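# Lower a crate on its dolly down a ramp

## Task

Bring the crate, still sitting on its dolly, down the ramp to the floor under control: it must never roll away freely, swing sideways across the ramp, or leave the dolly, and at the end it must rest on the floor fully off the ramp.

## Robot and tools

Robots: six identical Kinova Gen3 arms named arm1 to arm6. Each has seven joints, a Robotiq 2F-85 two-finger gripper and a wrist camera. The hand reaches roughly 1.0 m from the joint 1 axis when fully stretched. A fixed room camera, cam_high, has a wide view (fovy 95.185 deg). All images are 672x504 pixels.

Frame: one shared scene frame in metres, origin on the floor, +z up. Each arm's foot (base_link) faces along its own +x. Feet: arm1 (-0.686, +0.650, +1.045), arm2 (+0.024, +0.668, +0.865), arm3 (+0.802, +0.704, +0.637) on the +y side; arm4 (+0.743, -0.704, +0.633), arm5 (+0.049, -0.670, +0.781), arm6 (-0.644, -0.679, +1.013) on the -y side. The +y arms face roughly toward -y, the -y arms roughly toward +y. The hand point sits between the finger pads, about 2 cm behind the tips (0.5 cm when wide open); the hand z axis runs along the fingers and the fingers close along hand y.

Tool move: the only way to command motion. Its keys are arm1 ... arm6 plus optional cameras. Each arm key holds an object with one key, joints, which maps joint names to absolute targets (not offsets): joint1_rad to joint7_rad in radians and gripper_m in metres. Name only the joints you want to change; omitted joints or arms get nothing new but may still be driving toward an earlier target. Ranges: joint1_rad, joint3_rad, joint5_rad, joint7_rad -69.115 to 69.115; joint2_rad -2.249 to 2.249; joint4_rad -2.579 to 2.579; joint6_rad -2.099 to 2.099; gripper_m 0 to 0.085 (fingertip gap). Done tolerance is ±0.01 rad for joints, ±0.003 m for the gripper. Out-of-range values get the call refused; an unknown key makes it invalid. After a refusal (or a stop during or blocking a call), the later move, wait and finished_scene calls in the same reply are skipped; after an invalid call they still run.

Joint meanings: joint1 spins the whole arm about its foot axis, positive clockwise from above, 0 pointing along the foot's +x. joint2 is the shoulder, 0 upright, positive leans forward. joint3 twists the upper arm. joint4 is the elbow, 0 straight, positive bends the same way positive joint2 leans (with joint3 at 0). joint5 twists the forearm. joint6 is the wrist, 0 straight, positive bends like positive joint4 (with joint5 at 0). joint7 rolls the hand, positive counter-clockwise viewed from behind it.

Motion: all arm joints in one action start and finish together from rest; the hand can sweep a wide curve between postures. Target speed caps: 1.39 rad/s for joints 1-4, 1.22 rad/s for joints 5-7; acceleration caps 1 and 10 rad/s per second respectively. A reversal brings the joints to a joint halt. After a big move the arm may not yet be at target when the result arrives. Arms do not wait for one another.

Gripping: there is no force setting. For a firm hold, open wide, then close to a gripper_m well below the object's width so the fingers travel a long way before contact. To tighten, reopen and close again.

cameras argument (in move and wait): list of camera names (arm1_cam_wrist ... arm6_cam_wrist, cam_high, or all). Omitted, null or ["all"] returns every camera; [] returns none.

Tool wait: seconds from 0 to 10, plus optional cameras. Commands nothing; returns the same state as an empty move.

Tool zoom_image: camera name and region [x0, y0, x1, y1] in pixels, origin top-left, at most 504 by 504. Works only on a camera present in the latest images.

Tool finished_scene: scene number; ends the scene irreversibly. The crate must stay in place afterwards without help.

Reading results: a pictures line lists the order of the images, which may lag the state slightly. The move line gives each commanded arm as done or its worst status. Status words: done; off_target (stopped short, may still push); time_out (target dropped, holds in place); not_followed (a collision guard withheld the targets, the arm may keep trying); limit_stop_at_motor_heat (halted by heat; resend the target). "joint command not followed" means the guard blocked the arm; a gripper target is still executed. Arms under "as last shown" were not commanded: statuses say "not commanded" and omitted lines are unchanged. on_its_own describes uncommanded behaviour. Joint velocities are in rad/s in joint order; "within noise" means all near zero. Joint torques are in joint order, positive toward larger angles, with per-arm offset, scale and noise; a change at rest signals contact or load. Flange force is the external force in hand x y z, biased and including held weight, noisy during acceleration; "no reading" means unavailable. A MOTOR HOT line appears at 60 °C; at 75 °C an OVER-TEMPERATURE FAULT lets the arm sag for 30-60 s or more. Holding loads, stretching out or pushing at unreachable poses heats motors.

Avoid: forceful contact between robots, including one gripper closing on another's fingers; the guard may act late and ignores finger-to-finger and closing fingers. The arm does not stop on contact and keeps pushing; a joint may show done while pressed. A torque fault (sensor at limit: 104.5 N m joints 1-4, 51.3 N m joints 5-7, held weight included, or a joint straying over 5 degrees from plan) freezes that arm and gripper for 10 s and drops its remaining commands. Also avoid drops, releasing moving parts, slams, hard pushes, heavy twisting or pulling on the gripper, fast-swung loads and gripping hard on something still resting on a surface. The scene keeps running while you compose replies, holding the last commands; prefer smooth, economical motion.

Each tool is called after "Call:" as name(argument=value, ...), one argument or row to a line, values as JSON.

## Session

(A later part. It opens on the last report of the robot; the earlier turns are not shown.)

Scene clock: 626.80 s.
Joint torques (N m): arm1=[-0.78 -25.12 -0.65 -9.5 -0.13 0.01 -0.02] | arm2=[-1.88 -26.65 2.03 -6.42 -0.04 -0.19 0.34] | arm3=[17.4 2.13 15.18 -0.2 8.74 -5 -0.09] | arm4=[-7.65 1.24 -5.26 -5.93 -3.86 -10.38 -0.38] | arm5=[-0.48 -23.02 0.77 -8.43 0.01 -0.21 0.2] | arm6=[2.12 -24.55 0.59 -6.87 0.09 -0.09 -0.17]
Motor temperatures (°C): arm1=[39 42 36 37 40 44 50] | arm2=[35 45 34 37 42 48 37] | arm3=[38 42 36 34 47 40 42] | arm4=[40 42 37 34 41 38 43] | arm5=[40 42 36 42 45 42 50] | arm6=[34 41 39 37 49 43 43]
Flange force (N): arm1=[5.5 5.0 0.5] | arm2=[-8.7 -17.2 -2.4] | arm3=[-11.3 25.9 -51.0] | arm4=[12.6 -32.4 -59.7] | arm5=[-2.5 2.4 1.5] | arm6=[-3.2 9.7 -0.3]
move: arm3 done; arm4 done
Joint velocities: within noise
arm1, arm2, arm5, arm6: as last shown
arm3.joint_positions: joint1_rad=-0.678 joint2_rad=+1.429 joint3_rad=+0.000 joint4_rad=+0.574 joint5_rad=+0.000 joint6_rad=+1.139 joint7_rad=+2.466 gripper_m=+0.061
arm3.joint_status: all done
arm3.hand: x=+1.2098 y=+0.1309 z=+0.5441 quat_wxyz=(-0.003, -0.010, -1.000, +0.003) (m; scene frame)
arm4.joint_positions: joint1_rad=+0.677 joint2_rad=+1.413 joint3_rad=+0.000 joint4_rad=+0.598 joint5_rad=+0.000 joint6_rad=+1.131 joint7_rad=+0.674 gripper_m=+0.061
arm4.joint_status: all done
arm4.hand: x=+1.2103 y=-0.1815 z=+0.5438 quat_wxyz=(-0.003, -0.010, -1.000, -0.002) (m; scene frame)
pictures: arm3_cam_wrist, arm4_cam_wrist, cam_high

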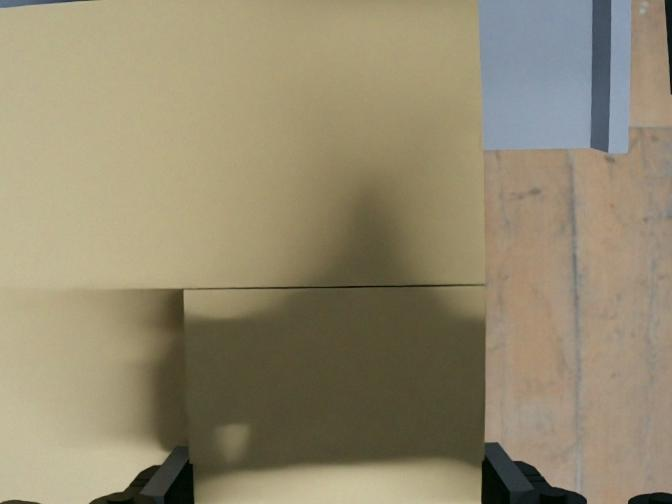

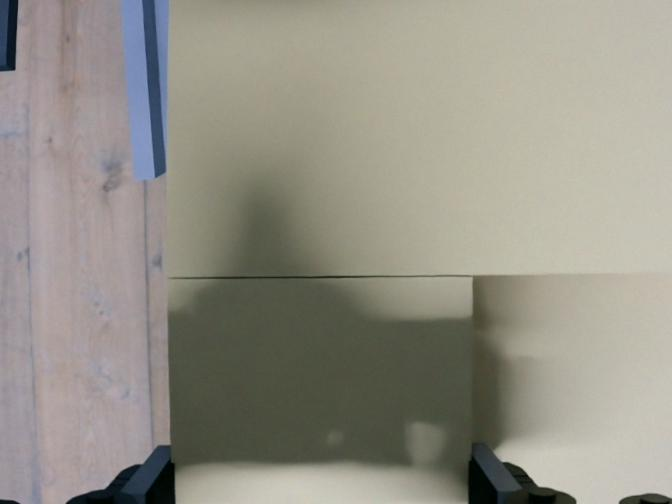

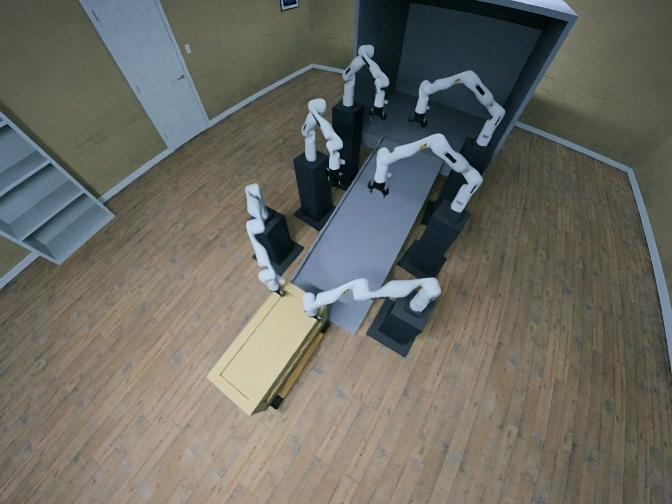

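Call:
move(
  arm3={"joints":{"gripper_m":0.085}},
  arm4={"joints":{"gripper_m":0.085}},
  cameras=[],
)

Call:
move(
  arm3={"joints":{"joint2_rad":1.18,"joint6_rad":1.3876}},
  arm4={"joints":{"joint2_rad":1.18,"joint6_rad":1.364}},
  cameras=[],
)

Call:
move(
  arm3={"joints":{"joint1_rad":-0.46,"joint2_rad":1.0,"joint4_rad":1.1442,"joint6_rad":0.9974,"joint7_rad":2.6792,"gripper_m":0}},
  arm4={"joints":{"joint1_rad":0.43,"joint2_rad":1.03,"joint4_rad":1.0451,"joint6_rad":1.066,"joint7_rad":0.422,"gripper_m":0}},
  cameras=["arm3_cam_wrist","arm4_cam_wrist","cam_high"],
)

Scene clock: 640.27 s.
Joint torques (N m): arm1=[-0.77 -25.11 -0.64 -9.46 -0.16 0.04 -0.04] | arm2=[-1.85 -26.69 1.98 -6.56 -0.07 -0.19 0.36] | arm3=[-0.44 -26.58 0.42 -7.77 -0.25 0.11 0.24] | arm4=[-0.32 -28 1.29 -7.91 0.05 -0.13 -0.13] | arm5=[-0.5 -23.07 0.7 -8.46 0.05 -0.23 0.18] | arm6=[2.1 -24.52 0.6 -6.91 0.08 -0.08 -0.16]
Motor temperatures (°C): arm1=[39 42 36 37 40 44 50] | arm2=[34 46 34 37 42 48 37] | arm3=[38 41 36 34 47 40 42] | arm4=[40 42 37 34 41 39 43] | arm5=[40 42 36 42 45 42 50] | arm6=[34 41 39 37 49 43 43]
Flange force (N): arm1=[5.5 4.9 0.5] | arm2=[-8.3 -16.5 -2.1] | arm3=[1.7 1.8 -1.7] | arm4=[-2.4 1.6 0.2] | arm5=[-2.5 2.3 1.5] | arm6=[-3.0 9.4 -0.3]
move: arm3 done; arm4 done
Joint velocities: within noise
arm1, arm2, arm5, arm6: as last shown
arm3.joint_positions: joint1_rad=-0.678 joint2_rad=+1.429 joint3_rad=+0.000 joint4_rad=+0.574 joint5_rad=+0.000 joint6_rad=+1.139 joint7_rad=+2.466 gripper_m=+0.085
arm3.joint_status: all done
arm3.hand: x=+1.2097 y=+0.1309 z=+0.5441 quat_wxyz=(-0.003, -0.010, -1.000, +0.003) (m; scene frame)
arm4.joint_positions: joint1_rad=+0.677 joint2_rad=+1.413 joint3_rad=+0.000 joint4_rad=+0.598 joint5_rad=+0.000 joint6_rad=+1.131 joint7_rad=+0.674 gripper_m=+0.085
arm4.joint_status: all done
arm4.hand: x=+1.2104 y=-0.1816 z=+0.5438 quat_wxyz=(-0.003, -0.010, -1.000, -0.002) (m; scene frame)
pictures: none
No camera images: "cameras" was empty.

Scene clock: 641.57 s.
Joint torques (N m): arm1=[-0.81 -25.1 -0.64 -9.44 -0.15 0.07 -0.03] | arm2=[-1.92 -26.64 2.06 -6.54 -0.1 -0.18 0.36] | arm3=[-0.42 -25.94 0.39 -8.46 -0.29 0.09 0.28] | arm4=[-0.36 -27.37 1.27 -8.53 0.08 -0.15 -0.1] | arm5=[-0.44 -23.09 0.76 -8.46 0.06 -0.21 0.19] | arm6=[2.14 -24.56 0.6 -6.95 0.08 -0.09 -0.17]
Motor temperatures (°C): arm1=[39 42 36 37 40 44 50] | arm2=[34 46 34 37 42 48 37] | arm3=[38 41 36 34 47 40 42] | arm4=[40 42 37 34 41 39 43] | arm5=[40 42 36 42 45 42 50] | arm6=[34 41 39 37 49 43 43]
Flange force (N): arm1=[5.5 4.8 0.5] | arm2=[-8.2 -16.5 -2.2] | arm3=[1.9 2.2 -1.0] | arm4=[-2.6 1.8 -0.5] | arm5=[-2.4 2.4 1.6] | arm6=[-2.9 9.4 -0.2]
move: arm3 done; arm4 done
Joint velocities: within noise
arm1, arm2, arm5, arm6: as last shown
arm3.joint_positions: joint1_rad=-0.678 joint2_rad=+1.180 joint3_rad=+0.000 joint4_rad=+0.574 joint5_rad=+0.000 joint6_rad=+1.388 joint7_rad=+2.466 gripper_m=+0.085
arm3.joint_status: all done
arm3.hand: x=+1.2065 y=+0.1351 z=+0.7193 quat_wxyz=(-0.003, -0.010, -1.000, +0.003) (m; scene frame)
arm4.joint_positions: joint1_rad=+0.677 joint2_rad=+1.180 joint3_rad=+0.000 joint4_rad=+0.598 joint5_rad=+0.000 joint6_rad=+1.364 joint7_rad=+0.674 gripper_m=+0.085
arm4.joint_status: all done
arm4.hand: x=+1.2073 y=-0.1847 z=+0.7071 quat_wxyz=(-0.003, -0.010, -1.000, -0.002) (m; scene frame)
pictures: none
No camera images: "cameras" was empty.

Scene clock: 643.40 s.
Joint torques (N m): arm1=[-0.76 -25.05 -0.63 -9.45 -0.16 0.05 -0.03] | arm2=[-1.9 -26.66 2.02 -6.48 -0.1 -0.21 0.34] | arm3=[-0.47 -22.99 0.39 -7.15 -0.27 0.04 0.25] | arm4=[-0.27 -25.04 1.22 -7.52 0.08 -0.15 -0.16] | arm5=[-0.48 -23.06 0.71 -8.47 0.05 -0.25 0.17] | arm6=[2.12 -24.52 0.62 -6.88 0.07 -0.08 -0.18]
Motor temperatures (°C): arm1=[39 42 36 37 40 44 50] | arm2=[34 46 34 37 42 48 37] | arm3=[38 41 36 34 47 40 42] | arm4=[40 42 37 34 41 39 43] | arm5=[40 42 36 42 45 42 50] | arm6=[34 41 39 37 49 43 43]
Flange force (N): arm1=[5.5 5.0 0.4] | arm2=[-8.5 -17.0 -2.3] | arm3=[0.7 0.8 -1.6] | arm4=[-1.8 1.7 -0.4] | arm5=[-2.5 2.3 1.5] | arm6=[-3.1 9.6 -0.3]
move: arm3 done; arm4 done
Joint velocities: within noise
arm1.joint_positions: joint1_rad=-0.611 joint2_rad=+1.000 joint3_rad=+0.000 joint4_rad=+0.779 joint5_rad=+0.000 joint6_rad=+1.363 joint7_rad=+2.437 gripper_m=+0.085
arm1.joint_status: not commanded
arm1.hand: x=-0.2765 y=+0.1296 z=+1.1817 quat_wxyz=(+0.001, +0.000, -1.000, +0.001) (m; scene frame)
arm2, arm5: as last shown
arm3.joint_positions: joint1_rad=-0.460 joint2_rad=+1.000 joint3_rad=+0.000 joint4_rad=+1.144 joint5_rad=+0.000 joint6_rad=+0.997 joint7_rad=+2.679 gripper_m=+0.000
arm3.joint_status: all done
arm3.hand: x=+1.0402 y=+0.1331 z=+0.6723 quat_wxyz=(-0.003, -0.013, -1.000, +0.003) (m; scene frame)
arm4.joint_positions: joint1_rad=+0.430 joint2_rad=+1.030 joint3_rad=+0.000 joint4_rad=+1.045 joint5_rad=+0.000 joint6_rad=+1.066 joint7_rad=+0.422 gripper_m=+0.000
arm4.joint_status: all done
arm4.hand: x=+1.0400 y=-0.1414 z=+0.6752 quat_wxyz=(-0.003, -0.012, -1.000, -0.002) (m; scene frame)
arm6.joint_positions: joint1_rad=+0.674 joint2_rad=+0.850 joint3_rad=+0.000 joint4_rad=+1.147 joint5_rad=+0.000 joint6_rad=+1.145 joint7_rad=+0.613 gripper_m=+0.085
arm6.joint_status: not commanded
arm6.hand: x=-0.2763 y=-0.2005 z=+1.1336 quat_wxyz=(+0.001, +0.000, -1.000, +0.000) (m; scene frame)
pictures: arm3_cam_wrist, arm4_cam_wrist, cam_high

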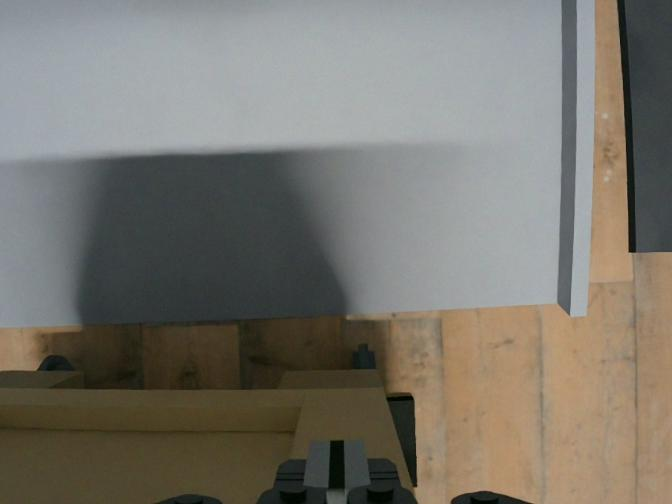

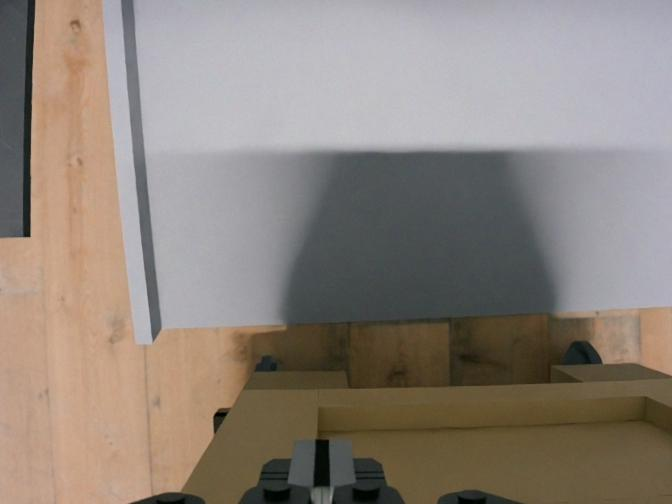

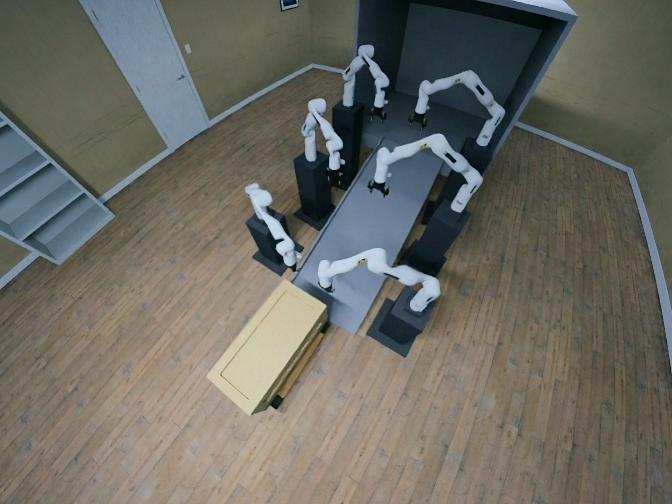

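Call:
move(
  arm3={"joints":{"joint1_rad":-0.46,"joint2_rad":1.26,"joint4_rad":1.0951,"joint6_rad":0.7865,"joint7_rad":2.6792}},
  arm4={"joints":{"joint1_rad":0.43,"joint2_rad":1.285,"joint4_rad":1.0012,"joint6_rad":0.8554,"joint7_rad":0.422}},
  cameras=[],
)

Call:
move(
  arm3={"joints":{"joint1_rad":-0.5876,"joint2_rad":1.3592,"joint4_rad":0.9109,"joint6_rad":0.8715,"joint7_rad":2.5516}},
  arm4={"joints":{"joint1_rad":0.5558,"joint2_rad":1.4074,"joint4_rad":0.7593,"joint6_rad":0.9749,"joint7_rad":0.5478}},
  cameras=["arm3_cam_wrist","arm4_cam_wrist"],
)

Call:
move(
  arm3={"joints":{"joint1_rad":-0.6306,"joint2_rad":1.4118,"joint4_rad":0.7733,"joint6_rad":0.9565,"joint7_rad":2.5086}},
  arm4={"joints":{"joint1_rad":0.5969,"joint2_rad":1.487,"joint4_rad":0.5631,"joint6_rad":1.0915,"joint7_rad":0.5889}},
  cameras=["arm3_cam_wrist","arm4_cam_wrist","cam_high"],
)

Call:
move(
  arm3={"joints":{"joint1_rad":-0.46,"joint2_rad":1.26,"joint4_rad":1.0951,"joint6_rad":0.7865,"joint7_rad":2.6792}},
  arm4={"joints":{"joint1_rad":0.43,"joint2_rad":1.285,"joint4_rad":1.0012,"joint6_rad":0.8554,"joint7_rad":0.422}},
  cameras=["cam_high","arm3_cam_wrist"],
)

Scene clock: 664.10 s.
Joint torques (N m): arm1=[-0.77 -25.12 -0.62 -9.52 -0.15 0.06 -0.04] | arm2=[-1.91 -26.61 2.03 -6.52 -0.11 -0.21 0.34] | arm3=[-0.39 -24.01 0.38 -5.91 -0.24 0.11 0.23] | arm4=[-0.28 -26.04 1.37 -6.59 0.09 -0.15 -0.13] | arm5=[-0.44 -23.09 0.7 -8.45 0.04 -0.24 0.21] | arm6=[2.16 -24.52 0.62 -6.93 0.06 -0.1 -0.16]
Motor temperatures (°C): arm1=[38 42 36 37 40 44 50] | arm2=[34 46 34 37 42 48 37] | arm3=[37 42 36 34 46 40 42] | arm4=[40 42 37 34 41 39 43] | arm5=[40 42 36 42 44 42 50] | arm6=[34 41 39 37 49 43 43]
Flange force (N): arm1=[5.7 5.2 0.6] | arm2=[-8.3 -16.6 -2.3] | arm3=[0.5 0.4 -1.8] | arm4=[-1.6 1.1 0.0] | arm5=[-2.5 2.5 1.5] | arm6=[-2.9 9.4 -0.3]
move: arm3 done; arm4 done
Joint velocities: within noise
arm1, arm6: as last shown
arm2.joint_positions: joint1_rad=-0.770 joint2_rad=+0.950 joint3_rad=+0.000 joint4_rad=+0.895 joint5_rad=+0.000 joint6_rad=+1.297 joint7_rad=+2.512 gripper_m=+0.085
arm2.joint_status: not commanded
arm2.hand: x=+0.3840 y=+0.1329 z=+1.0006 quat_wxyz=(-0.002, +0.000, -1.000, +0.000) (m; scene frame)
arm3.joint_positions: joint1_rad=-0.460 joint2_rad=+1.260 joint3_rad=+0.000 joint4_rad=+1.095 joint5_rad=+0.000 joint6_rad=+0.786 joint7_rad=+2.679 gripper_m=+0.000
arm3.joint_status: all done
arm3.hand: x=+1.0431 y=+0.1275 z=+0.5222 quat_wxyz=(-0.003, -0.013, -1.000, +0.003) (m; scene frame)
arm4.joint_positions: joint1_rad=+0.430 joint2_rad=+1.285 joint3_rad=+0.000 joint4_rad=+1.001 joint5_rad=+0.000 joint6_rad=+0.855 joint7_rad=+0.422 gripper_m=+0.000
arm4.joint_status: all done
arm4.hand: x=+1.0431 y=-0.1364 z=+0.5229 quat_wxyz=(-0.003, -0.012, -1.000, -0.002) (m; scene frame)
arm5.joint_positions: joint1_rad=+0.459 joint2_rad=+0.700 joint3_rad=+0.000 joint4_rad=+1.291 joint5_rad=+0.000 joint6_rad=+1.150 joint7_rad=+0.575 gripper_m=+0.085
arm5.joint_status: not commanded
arm5.hand: x=+0.3728 y=-0.2146 z=+0.9466 quat_wxyz=(-0.001, +0.000, -1.000, +0.002) (m; scene frame)
pictures: none
No camera images: "cameras" was empty.

Scene clock: 665.40 s.
Joint torques (N m): arm1=[-0.8 -25.09 -0.68 -9.48 -0.17 0.04 -0.01] | arm2=[-1.87 -26.63 1.96 -6.52 -0.08 -0.18 0.35] | arm3=[-0.42 -25.07 0.47 -6.37 -0.29 0.06 0.23] | arm4=[-0.44 -27.32 1.36 -7.13 0.11 -0.13 -0.13] | arm5=[-0.45 -23.07 0.74 -8.49 0.02 -0.26 0.17] | arm6=[2.15 -24.57 0.58 -6.88 0.08 -0.09 -0.21]
Motor temperatures (°C): arm1=[38 42 36 37 40 44 50] | arm2=[34 46 34 37 42 48 37] | arm3=[37 42 36 34 46 40 42] | arm4=[40 42 37 34 41 39 43] | arm5=[40 42 36 42 44 42 50] | arm6=[34 41 39 37 49 43 43]
Flange force (N): arm1=[5.6 5.0 0.5] | arm2=[-8.3 -16.6 -2.2] | arm3=[0.4 -0.1 -1.7] | arm4=[-2.6 2.0 0.4] | arm5=[-2.4 2.3 1.5] | arm6=[-3.2 9.7 -0.3]
move: arm3 done; arm4 done
Joint velocities: within noise
arm1, arm2, arm5, arm6: as last shown
arm3.joint_positions: joint1_rad=-0.588 joint2_rad=+1.359 joint3_rad=+0.000 joint4_rad=+0.911 joint5_rad=+0.000 joint6_rad=+0.871 joint7_rad=+2.552 gripper_m=+0.000
arm3.joint_status: all done
arm3.hand: x=+1.1298 y=+0.1384 z=+0.5019 quat_wxyz=(-0.003, -0.013, -1.000, +0.003) (m; scene frame)
arm4.joint_positions: joint1_rad=+0.556 joint2_rad=+1.407 joint3_rad=+0.000 joint4_rad=+0.759 joint5_rad=+0.000 joint6_rad=+0.975 joint7_rad=+0.548 gripper_m=+0.000
arm4.joint_status: all done
arm4.hand: x=+1.1306 y=-0.1495 z=+0.5030 quat_wxyz=(-0.003, -0.012, -1.000, -0.002) (m; scene frame)
pictures: arm3_cam_wrist, arm4_cam_wrist

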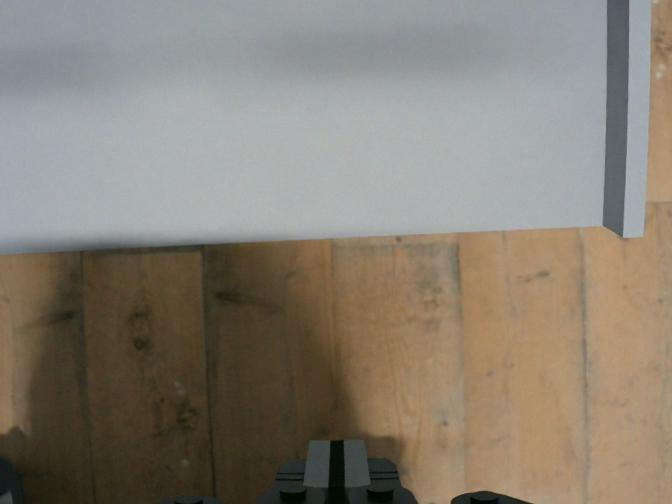

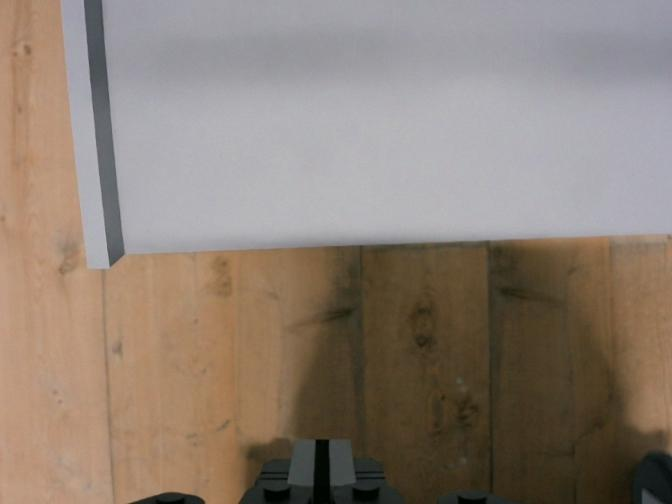

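Scene clock: 666.60 s.
Joint torques (N m): arm1=[-0.78 -25.1 -0.66 -9.48 -0.13 0.05 -0.02] | arm2=[-1.92 -26.62 2.02 -6.48 -0.1 -0.2 0.36] | arm3=[-0.33 -25.76 0.5 -6.86 -0.27 0.09 0.26] | arm4=[-0.34 -28.09 1.35 -7.77 0.09 -0.13 -0.14] | arm5=[-0.41 -23.06 0.75 -8.46 0.04 -0.21 0.22] | arm6=[2.16 -24.54 0.59 -6.91 0.08 -0.08 -0.19]
Motor temperatures (°C): arm1=[38 42 36 37 40 44 50] | arm2=[34 46 34 37 42 48 37] | arm3=[37 42 36 34 46 40 42] | arm4=[40 42 37 34 41 39 43] | arm5=[40 42 36 42 44 42 50] | arm6=[34 41 39 37 49 43 43]
Flange force (N): arm1=[5.6 5.0 0.5] | arm2=[-8.4 -16.8 -2.3] | arm3=[0.4 0.4 -1.6] | arm4=[-2.4 1.9 0.5] | arm5=[-2.3 2.4 1.5] | arm6=[-3.0 9.5 -0.2]
move: arm3 done; arm4 done
Joint velocities: within noise
arm1, arm2, arm5, arm6: as last shown
arm3.joint_positions: joint1_rad=-0.631 joint2_rad=+1.412 joint3_rad=+0.000 joint4_rad=+0.773 joint5_rad=+0.000 joint6_rad=+0.957 joint7_rad=+2.509 gripper_m=+0.000
arm3.joint_status: all done
arm3.hand: x=+1.1654 y=+0.1363 z=+0.5015 quat_wxyz=(-0.003, -0.013, -1.000, +0.003) (m; scene frame)
arm4.joint_positions: joint1_rad=+0.597 joint2_rad=+1.487 joint3_rad=+0.000 joint4_rad=+0.563 joint5_rad=+0.000 joint6_rad=+1.091 joint7_rad=+0.589 gripper_m=+0.000
arm4.joint_status: all done
arm4.hand: x=+1.1663 y=-0.1471 z=+0.5015 quat_wxyz=(-0.003, -0.012, -1.000, -0.002) (m; scene frame)
pictures: arm3_cam_wrist, arm4_cam_wrist, cam_high

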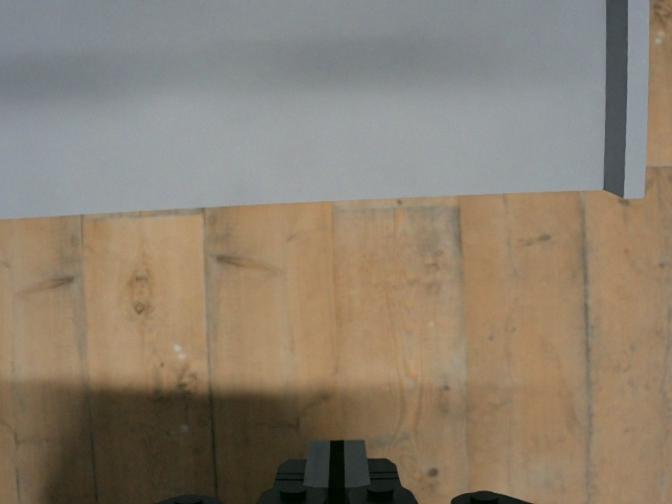

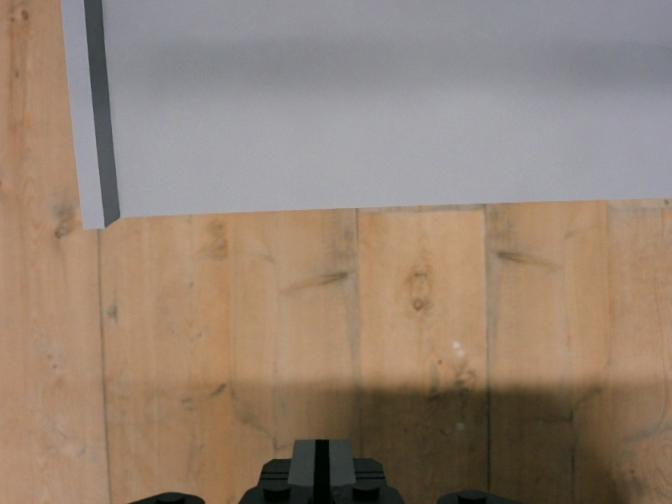

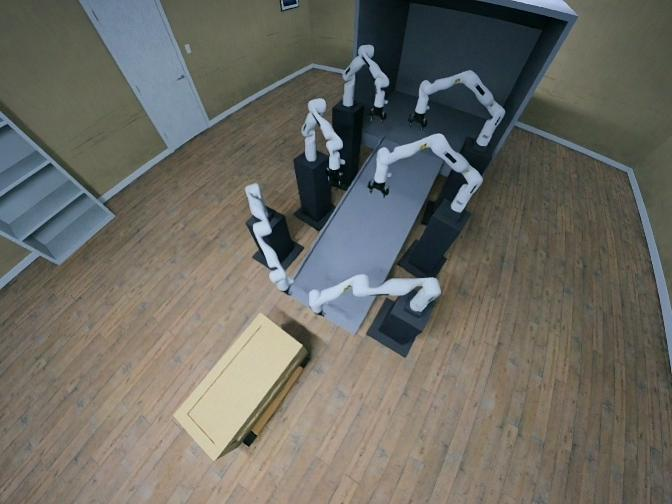

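Scene clock: 668.23 s.
Joint torques (N m): arm1=[-0.76 -25.13 -0.65 -9.46 -0.17 0.03 -0.02] | arm2=[-1.89 -26.61 2.06 -6.52 -0.07 -0.19 0.37] | arm3=[-0.43 -24.05 0.34 -5.9 -0.24 0.13 0.23] | arm4=[-0.31 -26.04 1.28 -6.57 0.08 -0.14 -0.17] | arm5=[-0.44 -23.06 0.75 -8.47 0.03 -0.23 0.2] | arm6=[2.17 -24.53 0.61 -6.92 0.06 -0.07 -0.18]
Motor temperatures (°C): arm1=[38 42 36 37 40 44 50] | arm2=[34 46 34 37 42 48 37] | arm3=[37 42 36 34 46 40 42] | arm4=[40 42 37 34 41 39 43] | arm5=[40 42 36 42 44 42 50] | arm6=[34 41 39 37 49 43 43]
Flange force (N): arm1=[5.4 4.8 0.5] | arm2=[-8.3 -16.6 -2.3] | arm3=[0.5 0.3 -1.7] | arm4=[-1.7 1.1 0.0] | arm5=[-2.4 2.3 1.5] | arm6=[-2.9 9.4 -0.2]
move: arm3 done; arm4 done
Joint velocities: within noise
arm1, arm2, arm5, arm6: as last shown
arm3.joint_positions: joint1_rad=-0.460 joint2_rad=+1.260 joint3_rad=+0.000 joint4_rad=+1.095 joint5_rad=+0.000 joint6_rad=+0.786 joint7_rad=+2.679 gripper_m=+0.000
arm3.joint_status: all done
arm3.hand: x=+1.0430 y=+0.1276 z=+0.5222 quat_wxyz=(-0.003, -0.013, -1.000, +0.003) (m; scene frame)
arm4.joint_positions: joint1_rad=+0.430 joint2_rad=+1.285 joint3_rad=+0.000 joint4_rad=+1.001 joint5_rad=+0.000 joint6_rad=+0.855 joint7_rad=+0.422 gripper_m=+0.000
arm4.joint_status: all done
arm4.hand: x=+1.0431 y=-0.1364 z=+0.5229 quat_wxyz=(-0.003, -0.012, -1.000, -0.002) (m; scene frame)
pictures: arm3_cam_wrist, cam_high

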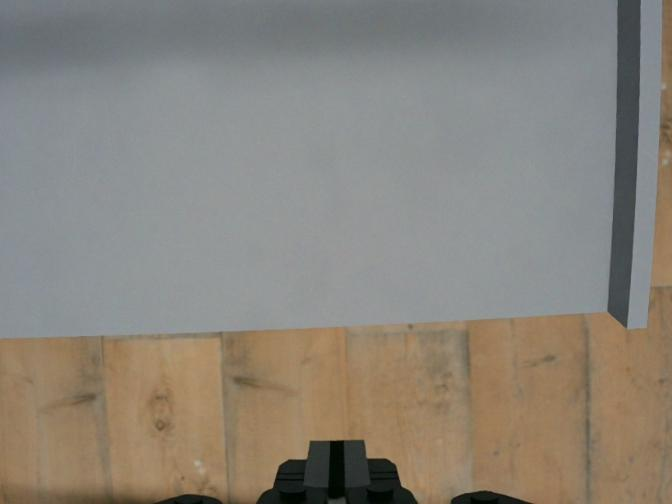

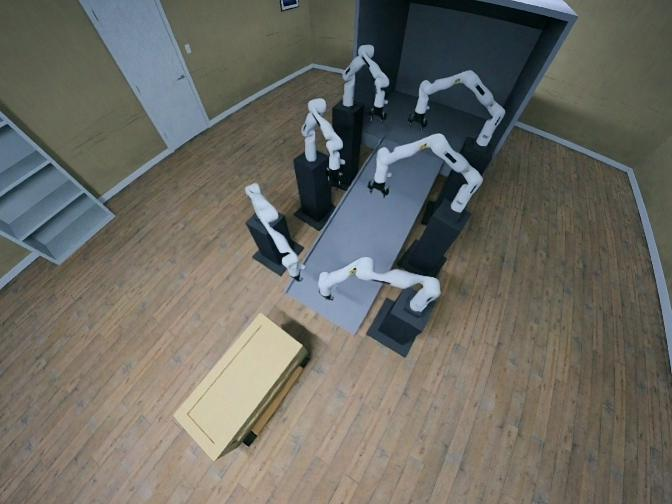

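Crate is at rest and well clear of the ramp.

Call:
finished_scene(
  scene=2,
)

The scene is finished: the task was done.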